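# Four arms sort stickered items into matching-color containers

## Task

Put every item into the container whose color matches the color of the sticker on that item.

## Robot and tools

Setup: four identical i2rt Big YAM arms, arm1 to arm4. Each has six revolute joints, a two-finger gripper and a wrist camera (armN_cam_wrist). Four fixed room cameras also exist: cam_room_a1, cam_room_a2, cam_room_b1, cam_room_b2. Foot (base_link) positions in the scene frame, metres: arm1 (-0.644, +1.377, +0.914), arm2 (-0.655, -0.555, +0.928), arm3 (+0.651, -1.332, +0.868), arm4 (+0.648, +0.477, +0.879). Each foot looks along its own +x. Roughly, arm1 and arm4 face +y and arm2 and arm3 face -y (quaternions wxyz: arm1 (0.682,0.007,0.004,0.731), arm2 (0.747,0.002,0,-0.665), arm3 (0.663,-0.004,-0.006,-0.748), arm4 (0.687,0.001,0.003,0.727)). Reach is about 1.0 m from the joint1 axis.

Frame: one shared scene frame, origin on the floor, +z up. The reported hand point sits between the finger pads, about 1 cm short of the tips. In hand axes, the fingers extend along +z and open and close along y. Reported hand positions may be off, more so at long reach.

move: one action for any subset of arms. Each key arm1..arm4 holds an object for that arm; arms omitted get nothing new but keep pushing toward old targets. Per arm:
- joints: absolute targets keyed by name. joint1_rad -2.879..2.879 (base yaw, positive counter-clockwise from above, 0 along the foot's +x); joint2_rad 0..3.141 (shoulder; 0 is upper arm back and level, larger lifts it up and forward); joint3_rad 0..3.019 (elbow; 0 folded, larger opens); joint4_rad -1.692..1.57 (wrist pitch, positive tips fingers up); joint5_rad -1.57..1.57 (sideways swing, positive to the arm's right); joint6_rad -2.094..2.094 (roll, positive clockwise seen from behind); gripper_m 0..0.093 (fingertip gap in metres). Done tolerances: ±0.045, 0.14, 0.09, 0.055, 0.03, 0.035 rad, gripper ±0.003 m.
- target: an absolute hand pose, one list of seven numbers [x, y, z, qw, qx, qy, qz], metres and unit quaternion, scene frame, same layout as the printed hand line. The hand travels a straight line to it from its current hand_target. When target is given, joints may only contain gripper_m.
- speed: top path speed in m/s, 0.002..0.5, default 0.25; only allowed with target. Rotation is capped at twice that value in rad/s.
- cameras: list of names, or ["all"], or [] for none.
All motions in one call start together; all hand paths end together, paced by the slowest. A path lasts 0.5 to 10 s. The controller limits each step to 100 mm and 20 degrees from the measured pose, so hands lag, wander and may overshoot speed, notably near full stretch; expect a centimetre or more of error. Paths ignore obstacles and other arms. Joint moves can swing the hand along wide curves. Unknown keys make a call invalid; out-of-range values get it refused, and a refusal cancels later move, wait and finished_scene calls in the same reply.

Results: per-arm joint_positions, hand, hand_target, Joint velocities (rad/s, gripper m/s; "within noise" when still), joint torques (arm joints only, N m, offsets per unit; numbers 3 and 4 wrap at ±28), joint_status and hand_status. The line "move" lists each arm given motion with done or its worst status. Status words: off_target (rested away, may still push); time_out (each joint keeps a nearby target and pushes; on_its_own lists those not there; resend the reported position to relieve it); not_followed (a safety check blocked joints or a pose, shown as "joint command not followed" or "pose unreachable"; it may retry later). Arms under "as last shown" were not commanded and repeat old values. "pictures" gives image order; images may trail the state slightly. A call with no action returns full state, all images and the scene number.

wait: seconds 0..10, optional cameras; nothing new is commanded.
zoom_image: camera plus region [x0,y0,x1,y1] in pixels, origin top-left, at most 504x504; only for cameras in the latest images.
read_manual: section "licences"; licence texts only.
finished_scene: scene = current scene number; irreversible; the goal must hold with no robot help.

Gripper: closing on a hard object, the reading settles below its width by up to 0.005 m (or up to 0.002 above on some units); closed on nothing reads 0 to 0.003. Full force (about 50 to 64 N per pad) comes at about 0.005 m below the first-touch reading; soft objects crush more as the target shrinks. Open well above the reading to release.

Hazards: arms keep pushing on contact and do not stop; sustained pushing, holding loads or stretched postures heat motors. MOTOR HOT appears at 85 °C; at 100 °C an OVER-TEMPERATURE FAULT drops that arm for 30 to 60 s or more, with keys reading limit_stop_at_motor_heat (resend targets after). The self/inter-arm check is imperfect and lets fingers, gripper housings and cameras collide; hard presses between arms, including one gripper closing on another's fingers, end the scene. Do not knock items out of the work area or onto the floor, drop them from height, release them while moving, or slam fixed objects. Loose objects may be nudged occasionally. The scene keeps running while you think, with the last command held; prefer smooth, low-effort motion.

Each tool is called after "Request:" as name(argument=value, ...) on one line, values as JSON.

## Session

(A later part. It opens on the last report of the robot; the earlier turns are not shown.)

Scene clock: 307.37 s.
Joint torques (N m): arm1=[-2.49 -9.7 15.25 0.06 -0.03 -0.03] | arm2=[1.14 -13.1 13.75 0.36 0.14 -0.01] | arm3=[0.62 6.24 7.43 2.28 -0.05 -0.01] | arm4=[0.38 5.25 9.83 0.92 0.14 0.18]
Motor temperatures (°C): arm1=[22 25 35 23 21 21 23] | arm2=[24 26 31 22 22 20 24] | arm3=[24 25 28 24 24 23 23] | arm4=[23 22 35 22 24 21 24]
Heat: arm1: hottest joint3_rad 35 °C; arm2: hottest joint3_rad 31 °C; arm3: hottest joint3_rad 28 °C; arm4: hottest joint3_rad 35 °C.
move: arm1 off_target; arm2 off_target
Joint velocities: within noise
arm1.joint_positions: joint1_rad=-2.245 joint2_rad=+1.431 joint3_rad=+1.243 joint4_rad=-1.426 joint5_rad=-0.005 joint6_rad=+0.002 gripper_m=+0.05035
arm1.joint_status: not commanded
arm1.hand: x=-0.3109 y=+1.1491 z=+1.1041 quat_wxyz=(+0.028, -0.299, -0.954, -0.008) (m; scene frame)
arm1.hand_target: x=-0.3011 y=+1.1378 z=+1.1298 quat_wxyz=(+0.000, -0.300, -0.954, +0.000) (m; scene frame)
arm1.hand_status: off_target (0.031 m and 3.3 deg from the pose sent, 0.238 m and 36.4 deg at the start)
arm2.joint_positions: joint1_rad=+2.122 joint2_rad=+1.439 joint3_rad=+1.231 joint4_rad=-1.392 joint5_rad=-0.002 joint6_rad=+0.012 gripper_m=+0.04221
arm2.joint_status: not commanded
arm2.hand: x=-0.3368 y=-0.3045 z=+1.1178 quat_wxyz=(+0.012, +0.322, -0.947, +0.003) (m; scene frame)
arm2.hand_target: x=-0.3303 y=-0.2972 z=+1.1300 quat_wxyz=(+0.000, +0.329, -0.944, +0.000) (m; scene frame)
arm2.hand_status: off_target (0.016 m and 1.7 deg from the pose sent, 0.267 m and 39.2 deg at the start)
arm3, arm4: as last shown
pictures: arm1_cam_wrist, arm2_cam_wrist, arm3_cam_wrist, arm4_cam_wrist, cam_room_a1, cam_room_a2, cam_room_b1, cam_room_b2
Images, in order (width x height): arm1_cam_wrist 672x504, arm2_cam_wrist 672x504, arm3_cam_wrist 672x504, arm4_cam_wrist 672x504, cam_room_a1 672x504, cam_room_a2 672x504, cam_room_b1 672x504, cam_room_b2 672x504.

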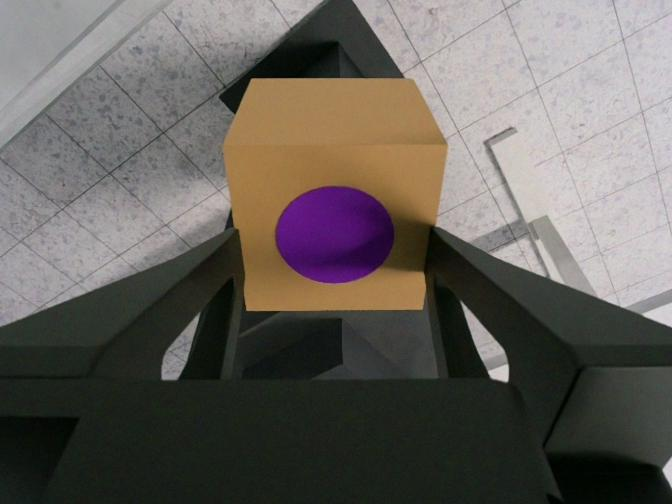

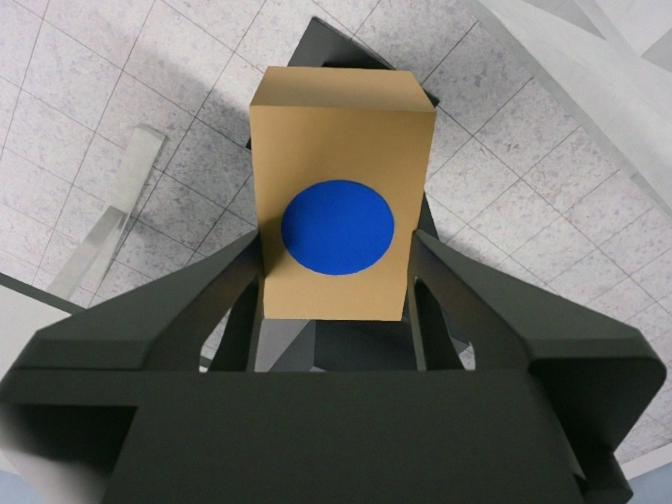

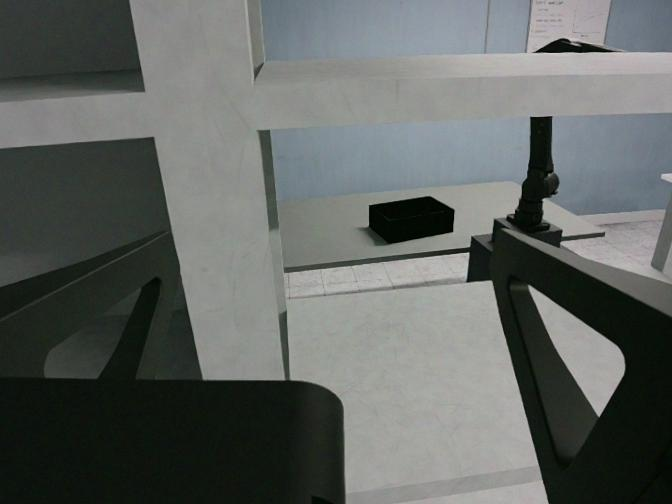

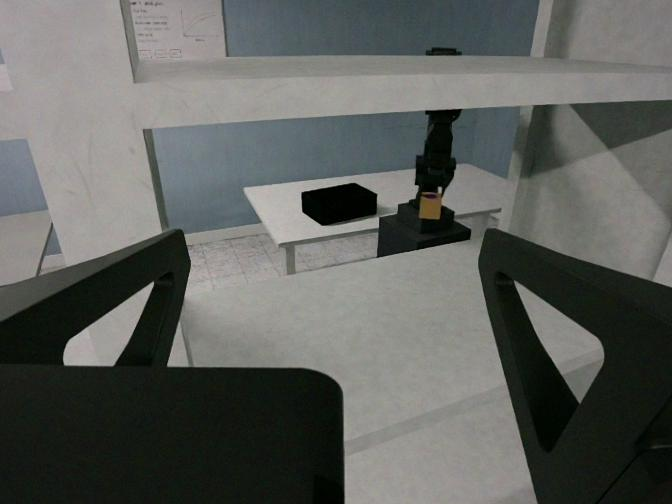

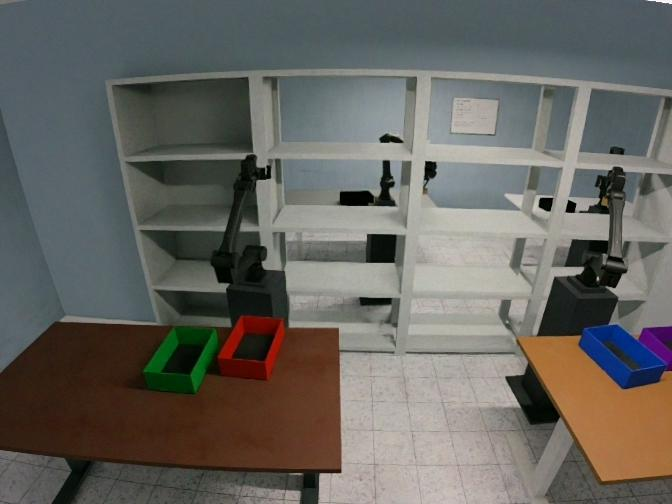

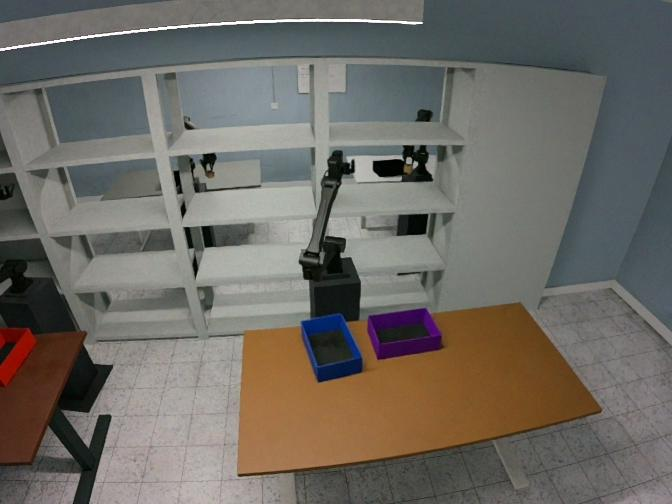

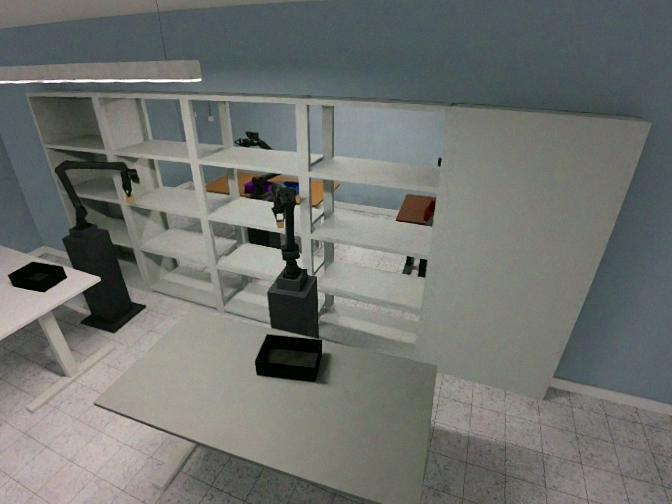

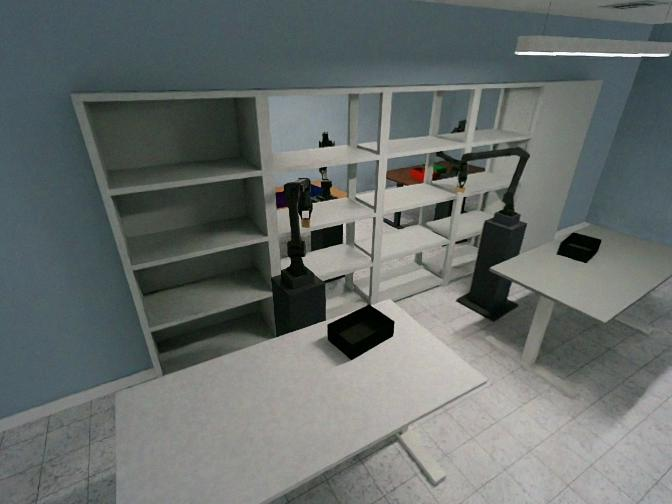

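Request:
move(arm1={"target": [-0.275, 1.120, 1.165, 0.3263, 0.2819, 0.8965, -0.1026], "speed": 0.2}, arm2={"target": [-0.302, -0.276, 1.165, 0.3229, -0.3092, 0.8871, 0.1125], "speed": 0.2})

Request:
move(arm1={"target": [-0.136, 1.022, 1.165, 0.3263, 0.2819, 0.8965, -0.1026], "speed": 0.15}, arm2={"target": [-0.169, -0.170, 1.165, 0.3229, -0.3092, 0.8871, 0.1125], "speed": 0.15}, cameras=["all"])

Scene clock: 335.57 s.
Joint torques (N m): arm1=[-2.96 -6.36 11.85 2.33 -0.05 0] | arm2=[0.97 -10.58 10.86 2.89 0.12 -0.05] | arm3=[0.56 6.3 7.41 2.24 -0.03 0] | arm4=[0.85 5.25 9.78 0.94 0.1 0.18]
Motor temperatures (°C): arm1=[22 25 37 23 21 21 23] | arm2=[24 26 34 22 22 20 25] | arm3=[24 25 28 24 24 23 23] | arm4=[23 22 36 22 24 21 24]
Heat: arm1: hottest joint3_rad 37 °C; arm2: hottest joint3_rad 34 °C; arm3: hottest joint3_rad 28 °C; arm4: hottest joint3_rad 36 °C.
move: arm1 off_target; arm2 done
Joint velocities: within noise
arm1.joint_positions: joint1_rad=-2.245 joint2_rad=+1.103 joint3_rad=+0.944 joint4_rad=-0.745 joint5_rad=-0.007 joint6_rad=+0.002 gripper_m=+0.05035
arm1.joint_status: not commanded
arm1.hand: x=-0.2759 y=+1.1258 z=+1.1513 quat_wxyz=(-0.306, -0.281, -0.905, +0.095) (m; scene frame)
arm1.hand_target: x=-0.2752 y=+1.1201 z=+1.1652 quat_wxyz=(-0.326, -0.282, -0.896, +0.103) (m; scene frame)
arm1.hand_status: off_target (0.015 m and 2.7 deg from the pose sent, 0.076 m and 43.3 deg at the start)
arm2.joint_positions: joint1_rad=+2.122 joint2_rad=+1.131 joint3_rad=+0.936 joint4_rad=-0.700 joint5_rad=-0.001 joint6_rad=+0.011 gripper_m=+0.04221
arm2.joint_status: not commanded
arm2.hand: x=-0.3006 y=-0.2761 z=+1.1641 quat_wxyz=(-0.314, +0.304, -0.893, -0.112) (m; scene frame)
arm2.hand_target: x=-0.3020 y=-0.2760 z=+1.1650 quat_wxyz=(-0.323, +0.309, -0.887, -0.112) (m; scene frame)
arm2.hand_status: done (0.002 m and 1.4 deg from the pose sent, 0.065 m and 41.5 deg at the start)
arm3, arm4: as last shown
pictures: none

Scene clock: 337.23 s.
Joint torques (N m): arm1=[-2.84 -11.69 17.5 1.7 -0.03 0.03] | arm2=[1.03 -14.86 17.35 2.13 0.13 -0.05] | arm3=[0.62 6.24 7.39 2.24 -0.04 0.01] | arm4=[0.73 4.84 9.87 0.76 0.14 0.18]
Motor temperatures (°C): arm1=[22 25 37 23 21 21 23] | arm2=[24 26 34 22 22 20 25] | arm3=[24 25 28 24 24 23 23] | arm4=[23 22 36 22 24 21 24]
Heat: arm1: hottest joint3_rad 37 °C; arm2: hottest joint3_rad 34 °C; arm3: hottest joint3_rad 28 °C; arm4: hottest joint3_rad 36 °C.
move: arm1 off_target; arm2 off_target
Joint velocities: within noise
arm1.joint_positions: joint1_rad=-2.245 joint2_rad=+1.528 joint3_rad=+1.293 joint4_rad=-0.700 joint5_rad=-0.007 joint6_rad=+0.002 gripper_m=+0.05035
arm1.joint_status: not commanded
arm1.hand: x=-0.1527 y=+1.0404 z=+1.1285 quat_wxyz=(-0.292, -0.283, -0.909, +0.091) (m; scene frame)
arm1.hand_target: x=-0.1385 y=+1.0236 z=+1.1653 quat_wxyz=(-0.326, -0.282, -0.896, +0.103) (m; scene frame)
arm1.hand_status: off_target (0.044 m and 4.4 deg from the pose sent, 0.175 m and 2.7 deg at the start)
arm2.joint_positions: joint1_rad=+2.122 joint2_rad=+1.546 joint3_rad=+1.276 joint4_rad=-0.657 joint5_rad=-0.001 joint6_rad=+0.011 gripper_m=+0.04221
arm2.joint_status: not commanded
arm2.hand: x=-0.1864 y=-0.1860 z=+1.1409 quat_wxyz=(-0.300, +0.306, -0.897, -0.107) (m; scene frame)
arm2.hand_target: x=-0.1707 y=-0.1713 z=+1.1652 quat_wxyz=(-0.323, +0.309, -0.887, -0.113) (m; scene frame)
arm2.hand_status: off_target (0.034 m and 3.0 deg from the pose sent, 0.169 m and 1.4 deg at the start)
arm3, arm4: as last shown
pictures: arm1_cam_wrist, arm2_cam_wrist, arm3_cam_wrist, arm4_cam_wrist, cam_room_a1, cam_room_a2, cam_room_b1, cam_room_b2
Images, in order (width x height): arm1_cam_wrist 672x504, arm2_cam_wrist 672x504, arm3_cam_wrist 672x504, arm4_cam_wrist 672x504, cam_room_a1 672x504, cam_room_a2 672x504, cam_room_b1 672x504, cam_room_b2 672x504.

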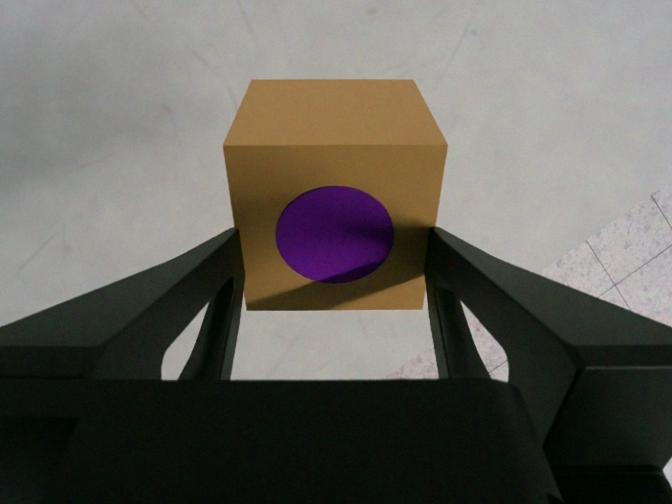

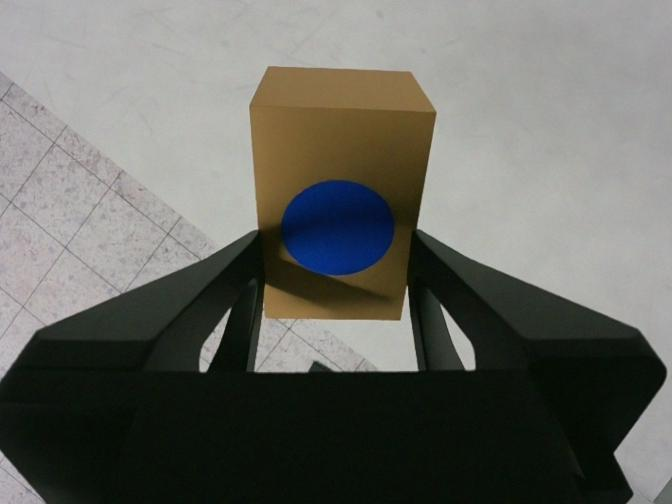

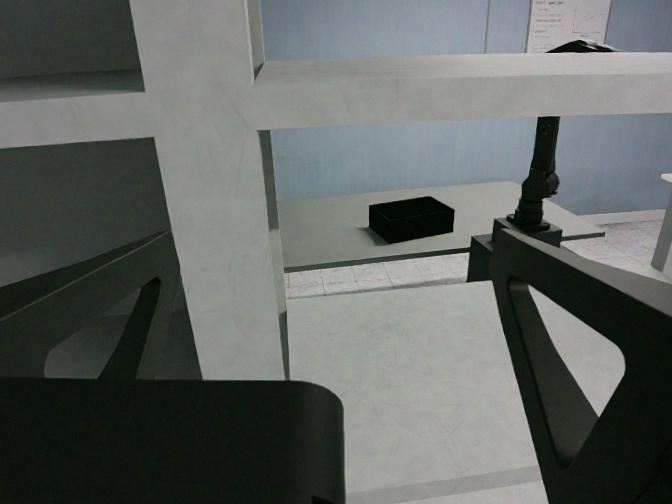

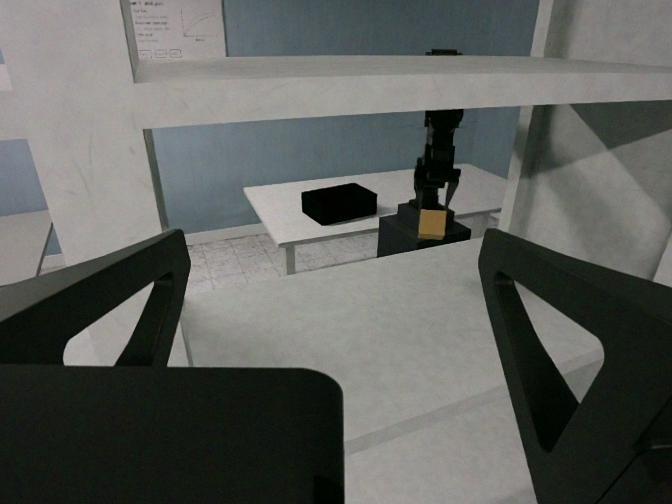

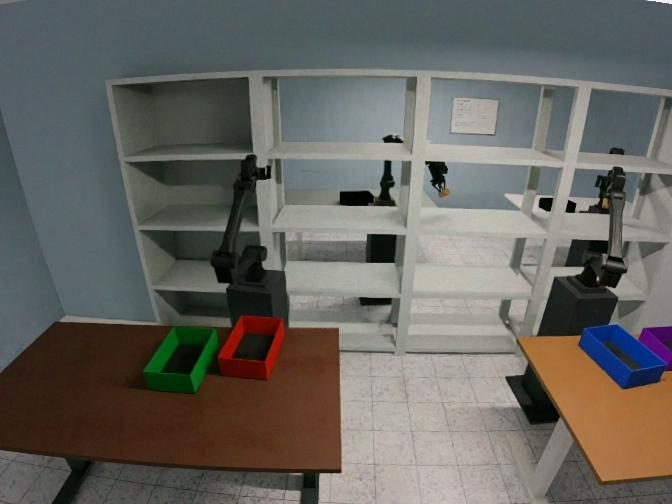

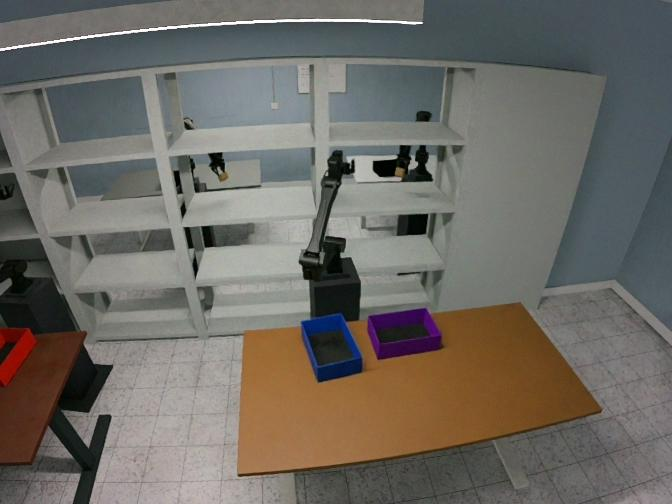

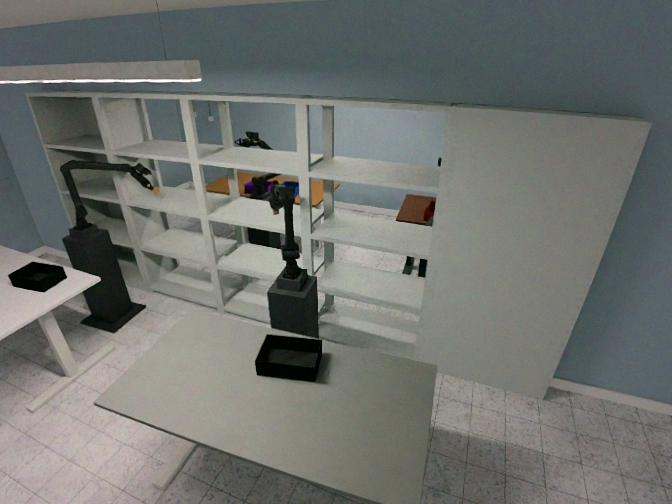

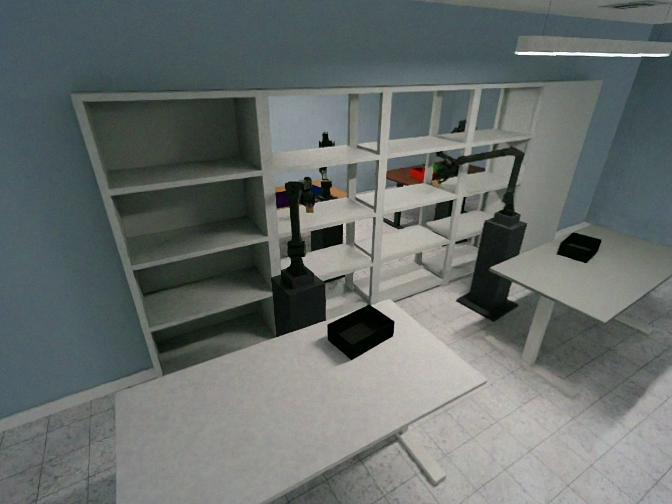

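Request:
move(arm1={"target": [-0.078, 0.982, 1.14, 0, 0.300, 0.954, 0], "speed": 0.12}, arm2={"target": [-0.083, -0.102, 1.13, 0, -0.329, 0.944, 0], "speed": 0.12}, cameras=["arm1_cam_wrist", "arm2_cam_wrist", "arm4_cam_wrist", "cam_room_a2"])

Scene clock: 358.10 s.
Joint torques (N m): arm1=[-2.78 -19.08 16.17 0.16 0.04 0] | arm2=[0.91 -23.24 16.23 0.39 0.06 -0.03] | arm3=[0.5 6.24 7.42 2.24 -0.04 0.01] | arm4=[0.21 4.13 9.73 0.83 0.17 0.16]
Motor temperatures (°C): arm1=[21 25 40 23 21 21 23] | arm2=[24 26 36 22 22 20 25] | arm3=[24 25 28 24 24 23 23] | arm4=[23 22 36 22 24 21 24]
Heat: arm1: hottest joint3_rad 40 °C; arm2: hottest joint3_rad 36 °C; arm3: hottest joint3_rad 28 °C; arm4: hottest joint3_rad 36 °C.
move: arm1 off_target; arm2 off_target
Joint velocities: within noise
arm1.joint_positions: joint1_rad=-2.245 joint2_rad=+2.160 joint3_rad=+2.309 joint4_rad=-1.685 joint5_rad=-0.007 joint6_rad=+0.002 gripper_m=+0.05035
arm1.joint_status: not commanded
arm1.hand: x=-0.0846 y=+0.9933 z=+1.1208 quat_wxyz=(-0.010, -0.299, -0.954, +0.003) (m; scene frame)
arm1.hand_target: x=-0.0794 y=+0.9829 z=+1.1397 quat_wxyz=(-0.031, -0.300, -0.953, +0.010) (m; scene frame)
arm1.hand_status: off_target (0.023 m and 1.2 deg from the pose sent, 0.096 m and 35.6 deg at the start; a joint's target at an end of its range on 25 of 107 steps)
arm2.joint_positions: joint1_rad=+2.122 joint2_rad=+2.282 joint3_rad=+2.480 joint4_rad=-1.671 joint5_rad=-0.001 joint6_rad=+0.011 gripper_m=+0.04221
arm2.joint_status: not commanded
arm2.hand: x=-0.0909 y=-0.1106 z=+1.1320 quat_wxyz=(-0.047, +0.322, -0.945, -0.018) (m; scene frame)
arm2.hand_target: x=-0.0840 y=-0.1028 z=+1.1295 quat_wxyz=(-0.053, +0.328, -0.943, -0.019) (m; scene frame)
arm2.hand_status: off_target (0.012 m and 5.9 deg from the pose sent, 0.134 m and 37.1 deg at the start; a joint's target at an end of its range on 29 of 107 steps)
arm3, arm4: as last shown
pictures: arm1_cam_wrist, arm2_cam_wrist, arm4_cam_wrist, cam_room_a2
Images, in order (width x height): arm1_cam_wrist 672x504, arm2_cam_wrist 672x504, arm4_cam_wrist 672x504, cam_room_a2 672x504.

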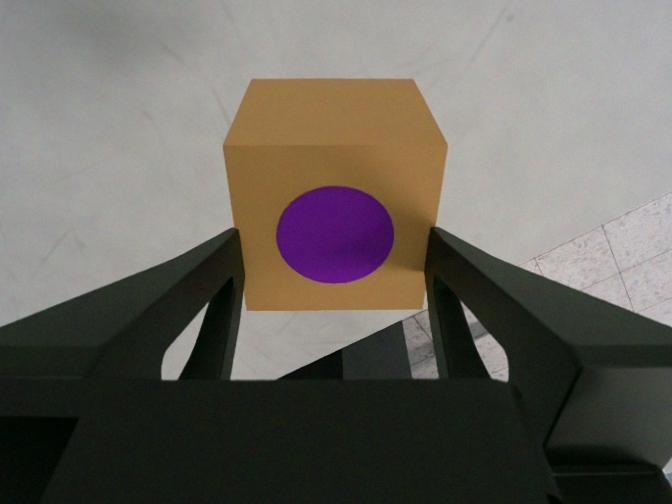

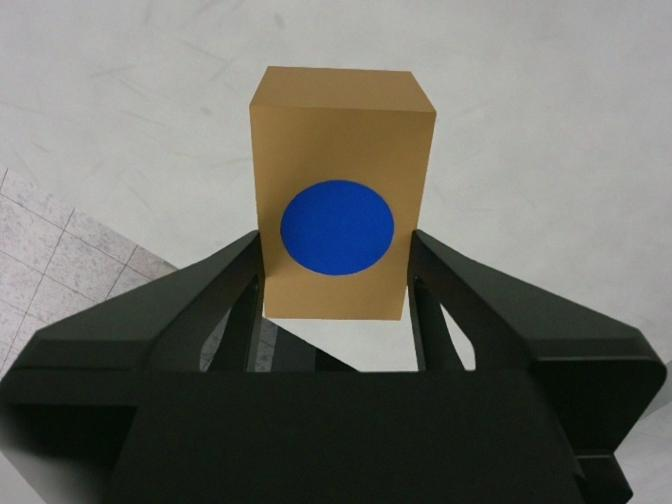

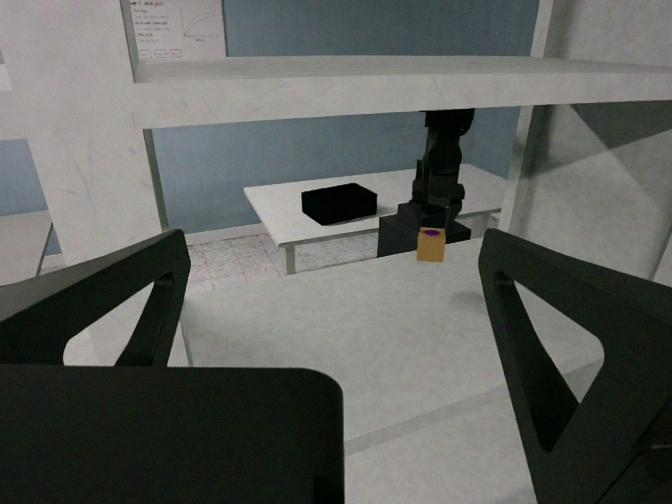

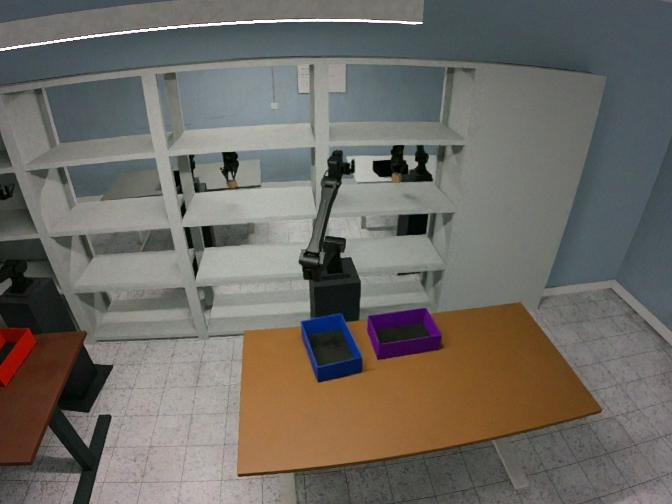

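Request:
move(arm1={"target": [-0.078, 0.982, 1.105, 0, 0.300, 0.954, 0], "speed": 0.08}, arm2={"target": [-0.083, -0.102, 1.095, 0, -0.329, 0.944, 0], "speed": 0.08}, cameras=["arm4_cam_wrist", "cam_room_a1", "cam_room_a2"])

Request:
zoom_image(camera="arm4_cam_wrist", region=[350, 180, 500, 300])

Request:
zoom_image(camera="cam_room_a2", region=[180, 130, 330, 240])

Scene clock: 365.23 s.
Joint torques (N m): arm1=[-3.14 -19.78 15.02 -0.08 0.07 -0.05] | arm2=[0.85 -24.18 15.23 0.32 0.07 -0.04] | arm3=[0.5 6.12 7.42 2.24 -0.03 0] | arm4=[1.2 4.78 9.89 0.99 0.14 0.13]
Motor temperatures (°C): arm1=[21 25 40 23 21 21 23] | arm2=[24 26 37 22 22 20 25] | arm3=[24 25 28 24 24 23 23] | arm4=[23 22 37 22 24 21 24]
Heat: arm1: hottest joint3_rad 40 °C; arm2: hottest joint3_rad 37 °C; arm3: hottest joint3_rad 28 °C; arm4: hottest joint3_rad 37 °C.
move: arm1 off_target; arm2 off_target
Joint velocities: within noise
arm1.joint_positions: joint1_rad=-2.245 joint2_rad=+2.206 joint3_rad=+2.309 joint4_rad=-1.685 joint5_rad=-0.007 joint6_rad=+0.002 gripper_m=+0.05035
arm1.joint_status: not commanded
arm1.hand: x=-0.0824 y=+0.9915 z=+1.0907 quat_wxyz=(+0.012, -0.299, -0.954, -0.004) (m; scene frame)
arm1.hand_target: x=-0.0788 y=+0.9824 z=+1.1049 quat_wxyz=(-0.004, -0.300, -0.954, +0.001) (m; scene frame)
arm1.hand_status: off_target (0.018 m and 1.4 deg from the pose sent, 0.020 m and 1.2 deg at the start; a joint's target at an end of its range on 29 of 37 steps)
arm2.joint_positions: joint1_rad=+2.122 joint2_rad=+2.326 joint3_rad=+2.480 joint4_rad=-1.671 joint5_rad=-0.001 joint6_rad=+0.011 gripper_m=+0.04221
arm2.joint_status: not commanded
arm2.hand: x=-0.0889 y=-0.1089 z=+1.1009 quat_wxyz=(-0.026, +0.322, -0.946, -0.010) (m; scene frame)
arm2.hand_target: x=-0.0838 y=-0.1027 z=+1.0945 quat_wxyz=(-0.028, +0.329, -0.944, -0.010) (m; scene frame)
arm2.hand_status: off_target (0.011 m and 3.4 deg from the pose sent, 0.039 m and 5.9 deg at the start; a joint's target at an end of its range on 35 of 37 steps)
arm3, arm4: as last shown
pictures: arm4_cam_wrist, cam_room_a1, cam_room_a2
Images, in order (width x height): arm4_cam_wrist 672x504, cam_room_a1 672x504, cam_room_a2 672x504.

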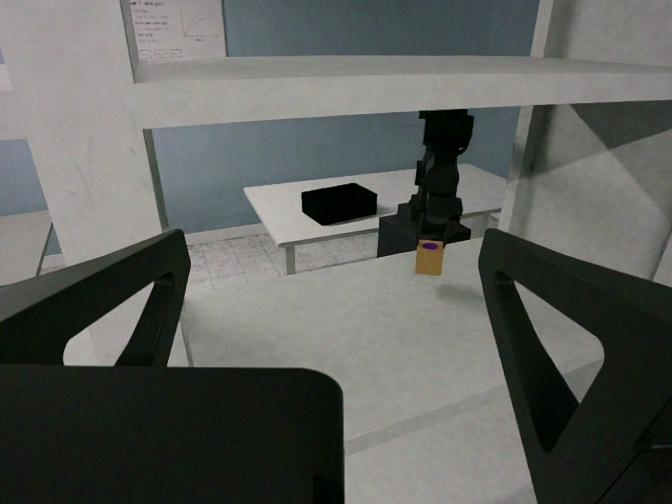

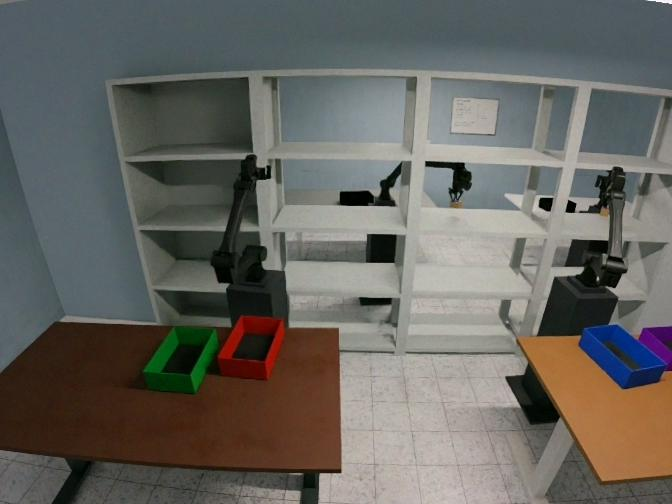

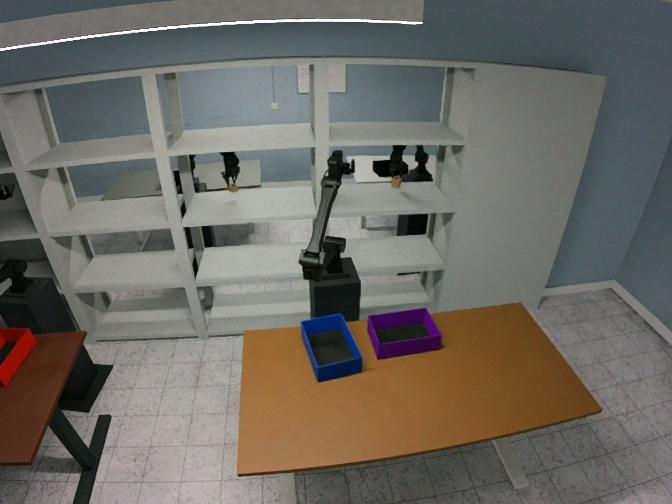

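Scaled by 3.360.

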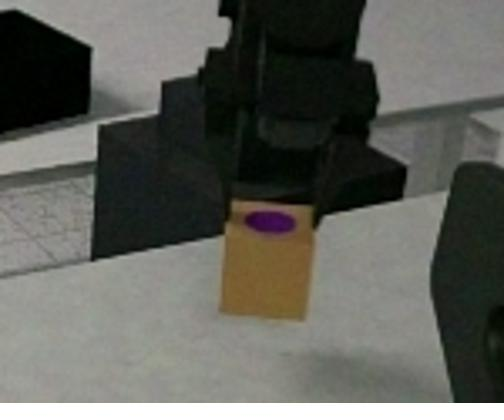

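Scaled by 3.360.

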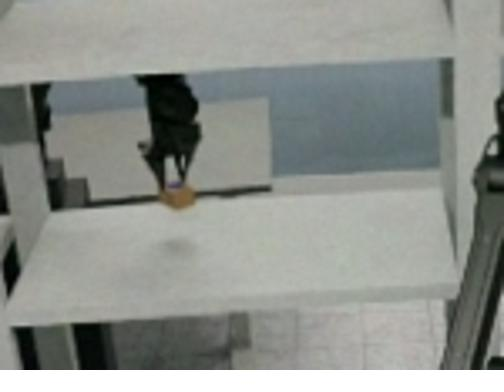

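Request:
move(arm1={"target": [-0.078, 0.982, 1.085, 0, 0.300, 0.954, 0], "speed": 0.05}, arm2={"target": [-0.083, -0.102, 1.062, 0, -0.329, 0.944, 0], "speed": 0.05}, cameras=["arm4_cam_wrist", "cam_room_a1", "cam_room_a2"])

Request:
zoom_image(camera="arm4_cam_wrist", region=[350, 180, 500, 300])

Request:
zoom_image(camera="cam_room_a2", region=[180, 130, 330, 240])

Request:
zoom_image(camera="cam_room_a2", region=[320, 130, 470, 240])

Scene clock: 375.20 s.
Joint torques (N m): arm1=[-2.49 -19.55 10.43 0.98 0.05 -0.03] | arm2=[0.97 -24.64 15.01 0.2 0.09 -0.05] | arm3=[0.67 6.24 7.42 2.25 -0.04 0] | arm4=[0.79 5.01 9.78 0.88 0.11 0.14]
Motor temperatures (°C): arm1=[21 26 41 23 21 21 23] | arm2=[24 27 38 22 22 20 25] | arm3=[24 25 28 24 24 23 23] | arm4=[23 22 37 22 24 21 24]
Heat: arm1: hottest joint3_rad 41 °C; arm2: hottest joint3_rad 38 °C; arm3: hottest joint3_rad 28 °C; arm4: hottest joint3_rad 37 °C.
move: arm1 done; arm2 done
Joint velocities: within noise
arm1.joint_positions: joint1_rad=-2.245 joint2_rad=+2.206 joint3_rad=+2.309 joint4_rad=-1.666 joint5_rad=-0.007 joint6_rad=+0.002 gripper_m=+0.05035
arm1.joint_status: not commanded
arm1.hand: x=-0.0785 y=+0.9888 z=+1.0907 quat_wxyz=(+0.003, -0.299, -0.954, -0.001) (m; scene frame)
arm1.hand_target: x=-0.0781 y=+0.9820 z=+1.0851 quat_wxyz=(+0.000, -0.300, -0.954, +0.000) (m; scene frame)
arm1.hand_status: done (0.009 m and 0.4 deg from the pose sent, 0.012 m and 1.4 deg at the start)
arm2.joint_positions: joint1_rad=+2.122 joint2_rad=+2.372 joint3_rad=+2.480 joint4_rad=-1.671 joint5_rad=-0.001 joint6_rad=+0.011 gripper_m=+0.04221
arm2.joint_status: not commanded
arm2.hand: x=-0.0879 y=-0.1082 z=+1.0688 quat_wxyz=(-0.005, +0.323, -0.947, -0.003) (m; scene frame)
arm2.hand_target: x=-0.0836 y=-0.1025 z=+1.0618 quat_wxyz=(-0.005, +0.329, -0.944, -0.002) (m; scene frame)
arm2.hand_status: done (0.010 m and 1.0 deg from the pose sent, 0.040 m and 3.4 deg at the start; a joint's target at an end of its range on 27 of 35 steps)
arm3, arm4: as last shown
pictures: arm4_cam_wrist, cam_room_a1, cam_room_a2
Images, in order (width x height): arm4_cam_wrist 672x504, cam_room_a1 672x504, cam_room_a2 672x504.

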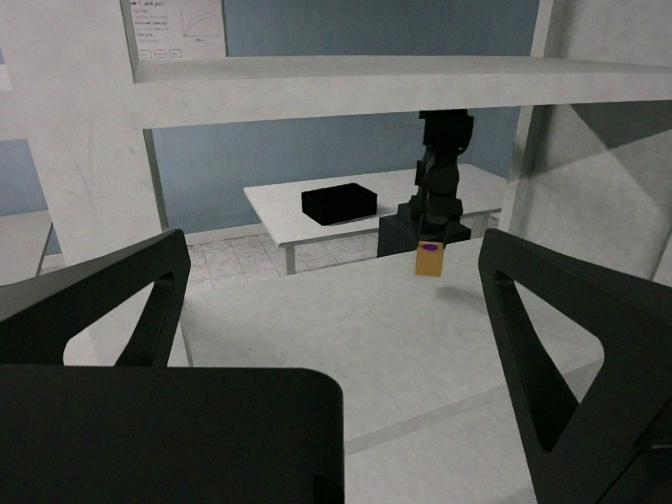

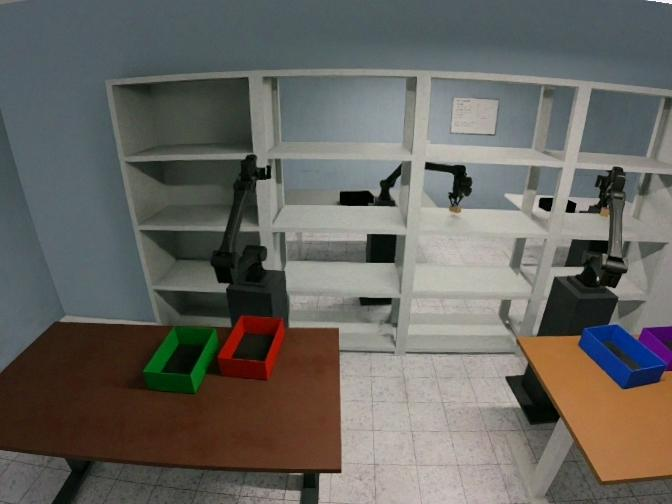

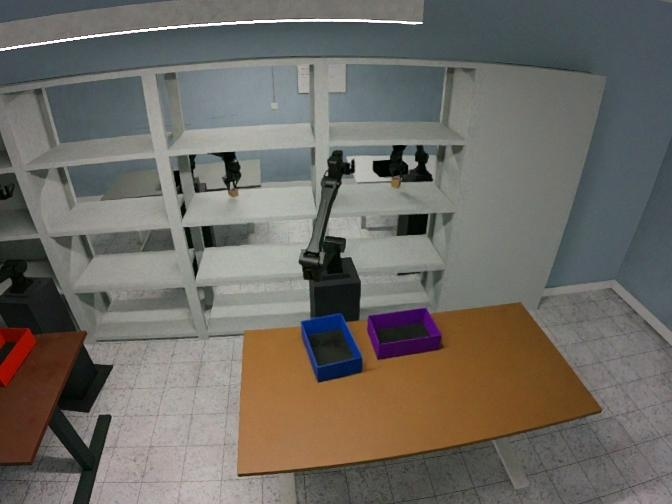

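Scaled by 3.360.

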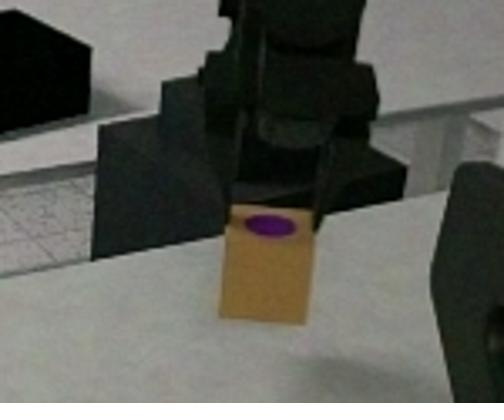

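Scaled by 3.360.

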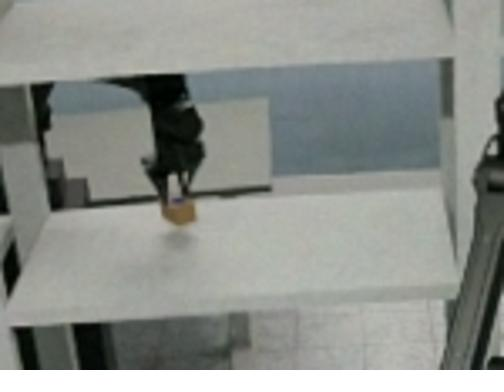

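Scaled by 3.360.

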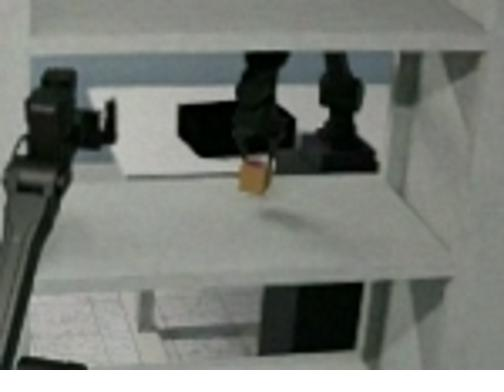

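Request:
move(arm1={"target": [-0.078, 0.982, 1.064, 0, 0.300, 0.954, 0], "speed": 0.05}, arm2={"target": [-0.083, -0.102, 1.050, 0, -0.329, 0.944, 0], "speed": 0.05}, cameras=["arm4_cam_wrist", "cam_room_a1", "cam_room_a2"])

Request:
zoom_image(camera="cam_room_a2", region=[180, 130, 330, 240])

Request:
zoom_image(camera="cam_room_a2", region=[320, 130, 470, 240])

Scene clock: 383.17 s.
Joint torques (N m): arm1=[-2.84 -20.42 10.66 0.96 0.04 -0.03] | arm2=[0.85 -24 13.29 0.88 0.08 -0.04] | arm3=[0.62 6.24 7.45 2.29 -0.03 0] | arm4=[0.5 4.66 9.83 0.95 0.13 0.15]
Motor temperatures (°C): arm1=[21 26 39 23 21 21 23] | arm2=[24 28 38 22 22 20 25] | arm3=[24 25 28 24 24 23 23] | arm4=[23 22 37 22 24 21 24]
Heat: arm1: hottest joint3_rad 39 °C; arm2: hottest joint3_rad 38 °C; arm3: hottest joint3_rad 28 °C; arm4: hottest joint3_rad 37 °C.
move: arm1 done; arm2 off_target
Joint velocities: within noise
arm1.joint_positions: joint1_rad=-2.245 joint2_rad=+2.206 joint3_rad=+2.244 joint4_rad=-1.607 joint5_rad=-0.007 joint6_rad=+0.002 gripper_m=+0.05035
arm1.joint_status: not commanded
arm1.hand: x=-0.0790 y=+0.9889 z=+1.0657 quat_wxyz=(+0.006, -0.299, -0.954, -0.002) (m; scene frame)
arm1.hand_target: x=-0.0781 y=+0.9820 z=+1.0640 quat_wxyz=(+0.000, -0.300, -0.954, +0.000) (m; scene frame)
arm1.hand_status: done (0.007 m and 0.8 deg from the pose sent, 0.027 m and 0.4 deg at the start)
arm2.joint_positions: joint1_rad=+2.122 joint2_rad=+2.372 joint3_rad=+2.480 joint4_rad=-1.671 joint5_rad=-0.001 joint6_rad=+0.011 gripper_m=+0.04221
arm2.joint_status: not commanded
arm2.hand: x=-0.0879 y=-0.1082 z=+1.0688 quat_wxyz=(-0.005, +0.323, -0.947, -0.003) (m; scene frame)
arm2.hand_target: x=-0.0837 y=-0.1026 z=+1.0500 quat_wxyz=(+0.000, +0.329, -0.944, +0.000) (m; scene frame)
arm2.hand_status: off_target (0.020 m and 1.0 deg from the pose sent, 0.020 m and 1.0 deg at the start)
arm3.joint_positions: joint1_rad=-1.560 joint2_rad=+0.144 joint3_rad=+0.903 joint4_rad=-0.565 joint5_rad=+0.001 joint6_rad=-0.005 gripper_m=+0.09401
arm3.joint_status: not commanded
arm3.hand: x=+0.4740 y=-1.3037 z=+1.4299 quat_wxyz=(+0.041, -0.635, +0.039, +0.770) (m; scene frame)
arm3.hand_target: x=+0.4712 y=-1.3018 z=+1.4306 quat_wxyz=(+0.042, -0.633, +0.043, +0.772) (m; scene frame)
arm3.hand_status: not commanded
arm4: as last shown
pictures: arm4_cam_wrist, cam_room_a1, cam_room_a2
Images, in order (width x height): arm4_cam_wrist 672x504, cam_room_a1 672x504, cam_room_a2 672x504.

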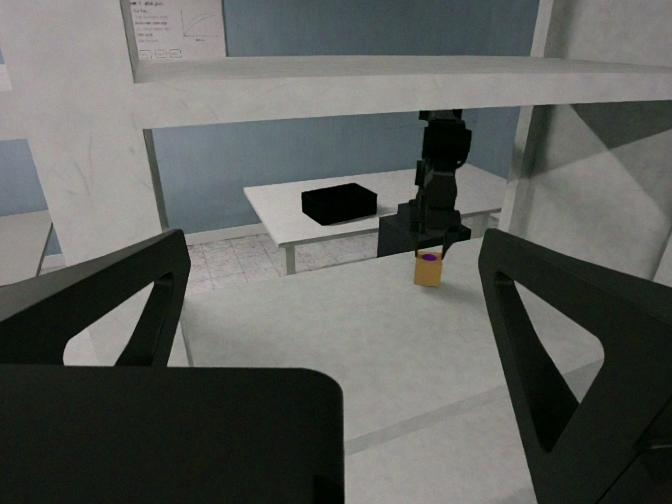

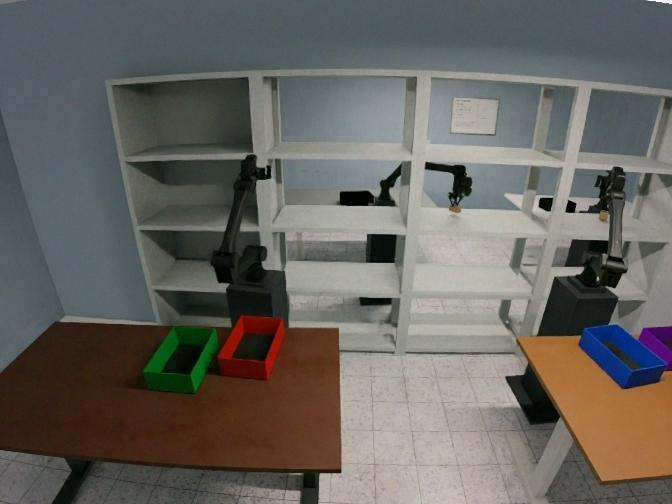

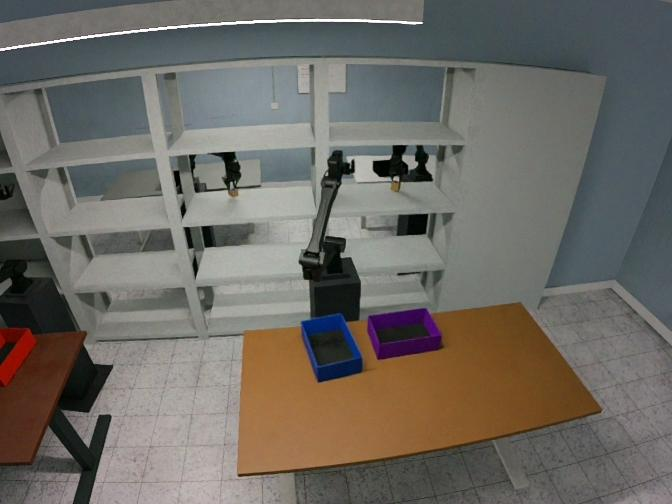

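Scaled by 3.360.

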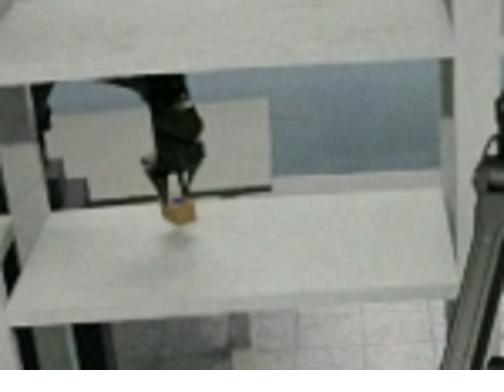

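Scaled by 3.360.

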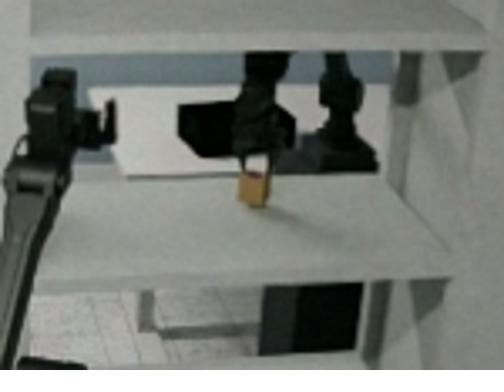

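Request:
move(arm1={"target": [-0.078, 0.982, 1.052, 0, 0.300, 0.954, 0], "speed": 0.05}, arm2={"target": [-0.083, -0.102, 1.038, 0, -0.329, 0.944, 0], "speed": 0.05}, cameras=["arm4_cam_wrist", "cam_room_a2"])

Request:
zoom_image(camera="cam_room_a2", region=[180, 130, 330, 240])

Request:
zoom_image(camera="cam_room_a2", region=[320, 130, 470, 240])

Request:
zoom_image(camera="arm4_cam_wrist", region=[380, 210, 480, 310])

Scene clock: 390.30 s.
Joint torques (N m): arm1=[-2.78 -20.31 10.78 0.84 0.02 -0.04] | arm2=[0.91 -24.53 10.06 1.31 0.09 -0.05] | arm3=[0.62 6.18 7.43 2.22 -0.04 0.01] | arm4=[0.97 4.42 9.84 0.98 0.11 0.17]
Motor temperatures (°C): arm1=[21 27 38 23 21 21 23] | arm2=[24 28 37 22 22 20 25] | arm3=[24 25 28 24 24 23 23] | arm4=[23 22 37 22 24 21 24]
Heat: arm1: hottest joint3_rad 38 °C; arm2: hottest joint3_rad 37 °C; arm3: hottest joint3_rad 28 °C; arm4: hottest joint3_rad 37 °C.
move: arm1 done; arm2 off_target
Joint velocities: within noise
arm1.joint_positions: joint1_rad=-2.245 joint2_rad=+2.206 joint3_rad=+2.213 joint4_rad=-1.576 joint5_rad=-0.007 joint6_rad=+0.002 gripper_m=+0.05035
arm1.joint_status: not commanded
arm1.hand: x=-0.0788 y=+0.9887 z=+1.0538 quat_wxyz=(+0.006, -0.299, -0.954, -0.002) (m; scene frame)
arm1.hand_target: x=-0.0781 y=+0.9820 z=+1.0520 quat_wxyz=(+0.000, -0.300, -0.954, +0.000) (m; scene frame)
arm1.hand_status: done (0.007 m and 0.7 deg from the pose sent, 0.015 m and 0.8 deg at the start)
arm2.joint_positions: joint1_rad=+2.122 joint2_rad=+2.372 joint3_rad=+2.480 joint4_rad=-1.647 joint5_rad=-0.001 joint6_rad=+0.011 gripper_m=+0.04221
arm2.joint_status: not commanded
arm2.hand: x=-0.0833 y=-0.1045 z=+1.0689 quat_wxyz=(-0.016, +0.323, -0.946, -0.007) (m; scene frame)
arm2.hand_target: x=-0.0838 y=-0.1027 z=+1.0384 quat_wxyz=(+0.000, +0.329, -0.944, +0.000) (m; scene frame)
arm2.hand_status: off_target (0.031 m and 2.2 deg from the pose sent, 0.032 m and 1.0 deg at the start)
arm3: as last shown
arm4.joint_positions: joint1_rad=+1.099 joint2_rad=+0.157 joint3_rad=+0.871 joint4_rad=-0.537 joint5_rad=-0.001 joint6_rad=-0.012 gripper_m=+0.09401
arm4.joint_status: not commanded
arm4.hand: x=+0.4756 y=+0.5567 z=+1.4302 quat_wxyz=(-0.161, +0.627, -0.130, -0.751) (m; scene frame)
arm4.hand_target: x=+0.4857 y=+0.5523 z=+1.4434 quat_wxyz=(-0.158, +0.618, -0.132, -0.759) (m; scene frame)
arm4.hand_status: not commanded
pictures: arm4_cam_wrist, cam_room_a2
Images, in order (width x height): arm4_cam_wrist 672x504, cam_room_a2 672x504.

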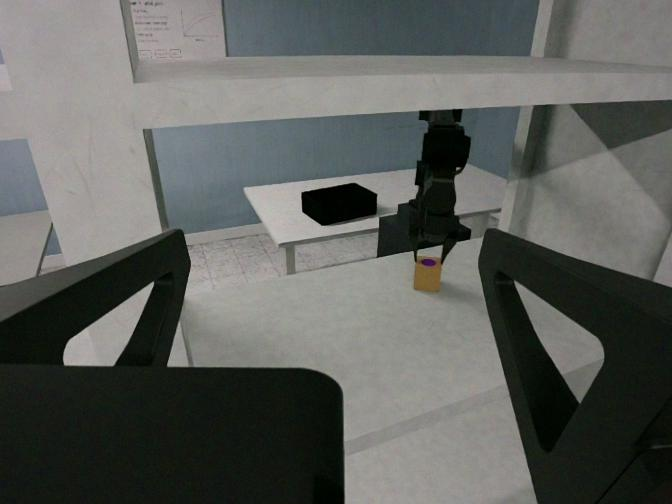

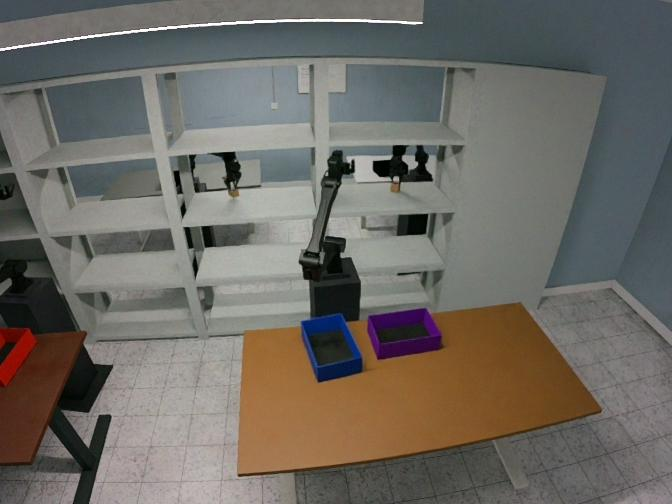

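Scaled by 3.360.

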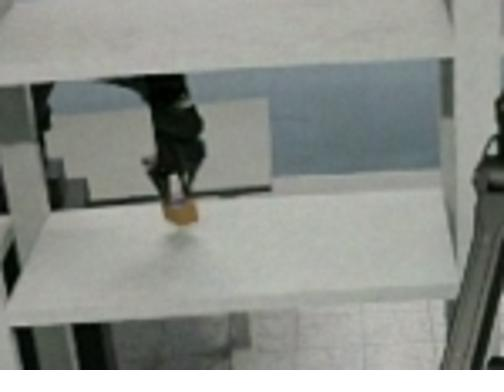

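Scaled by 3.360.

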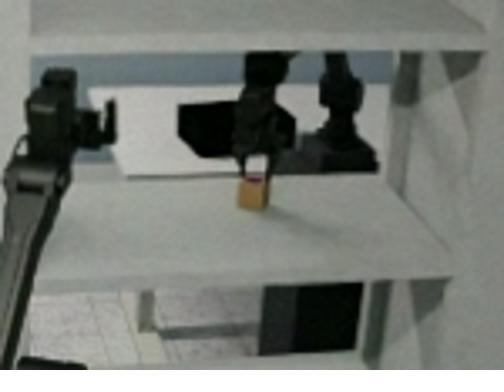

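Scaled by 5.040.

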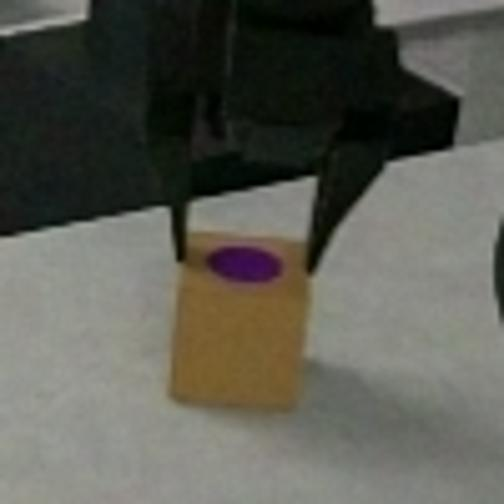

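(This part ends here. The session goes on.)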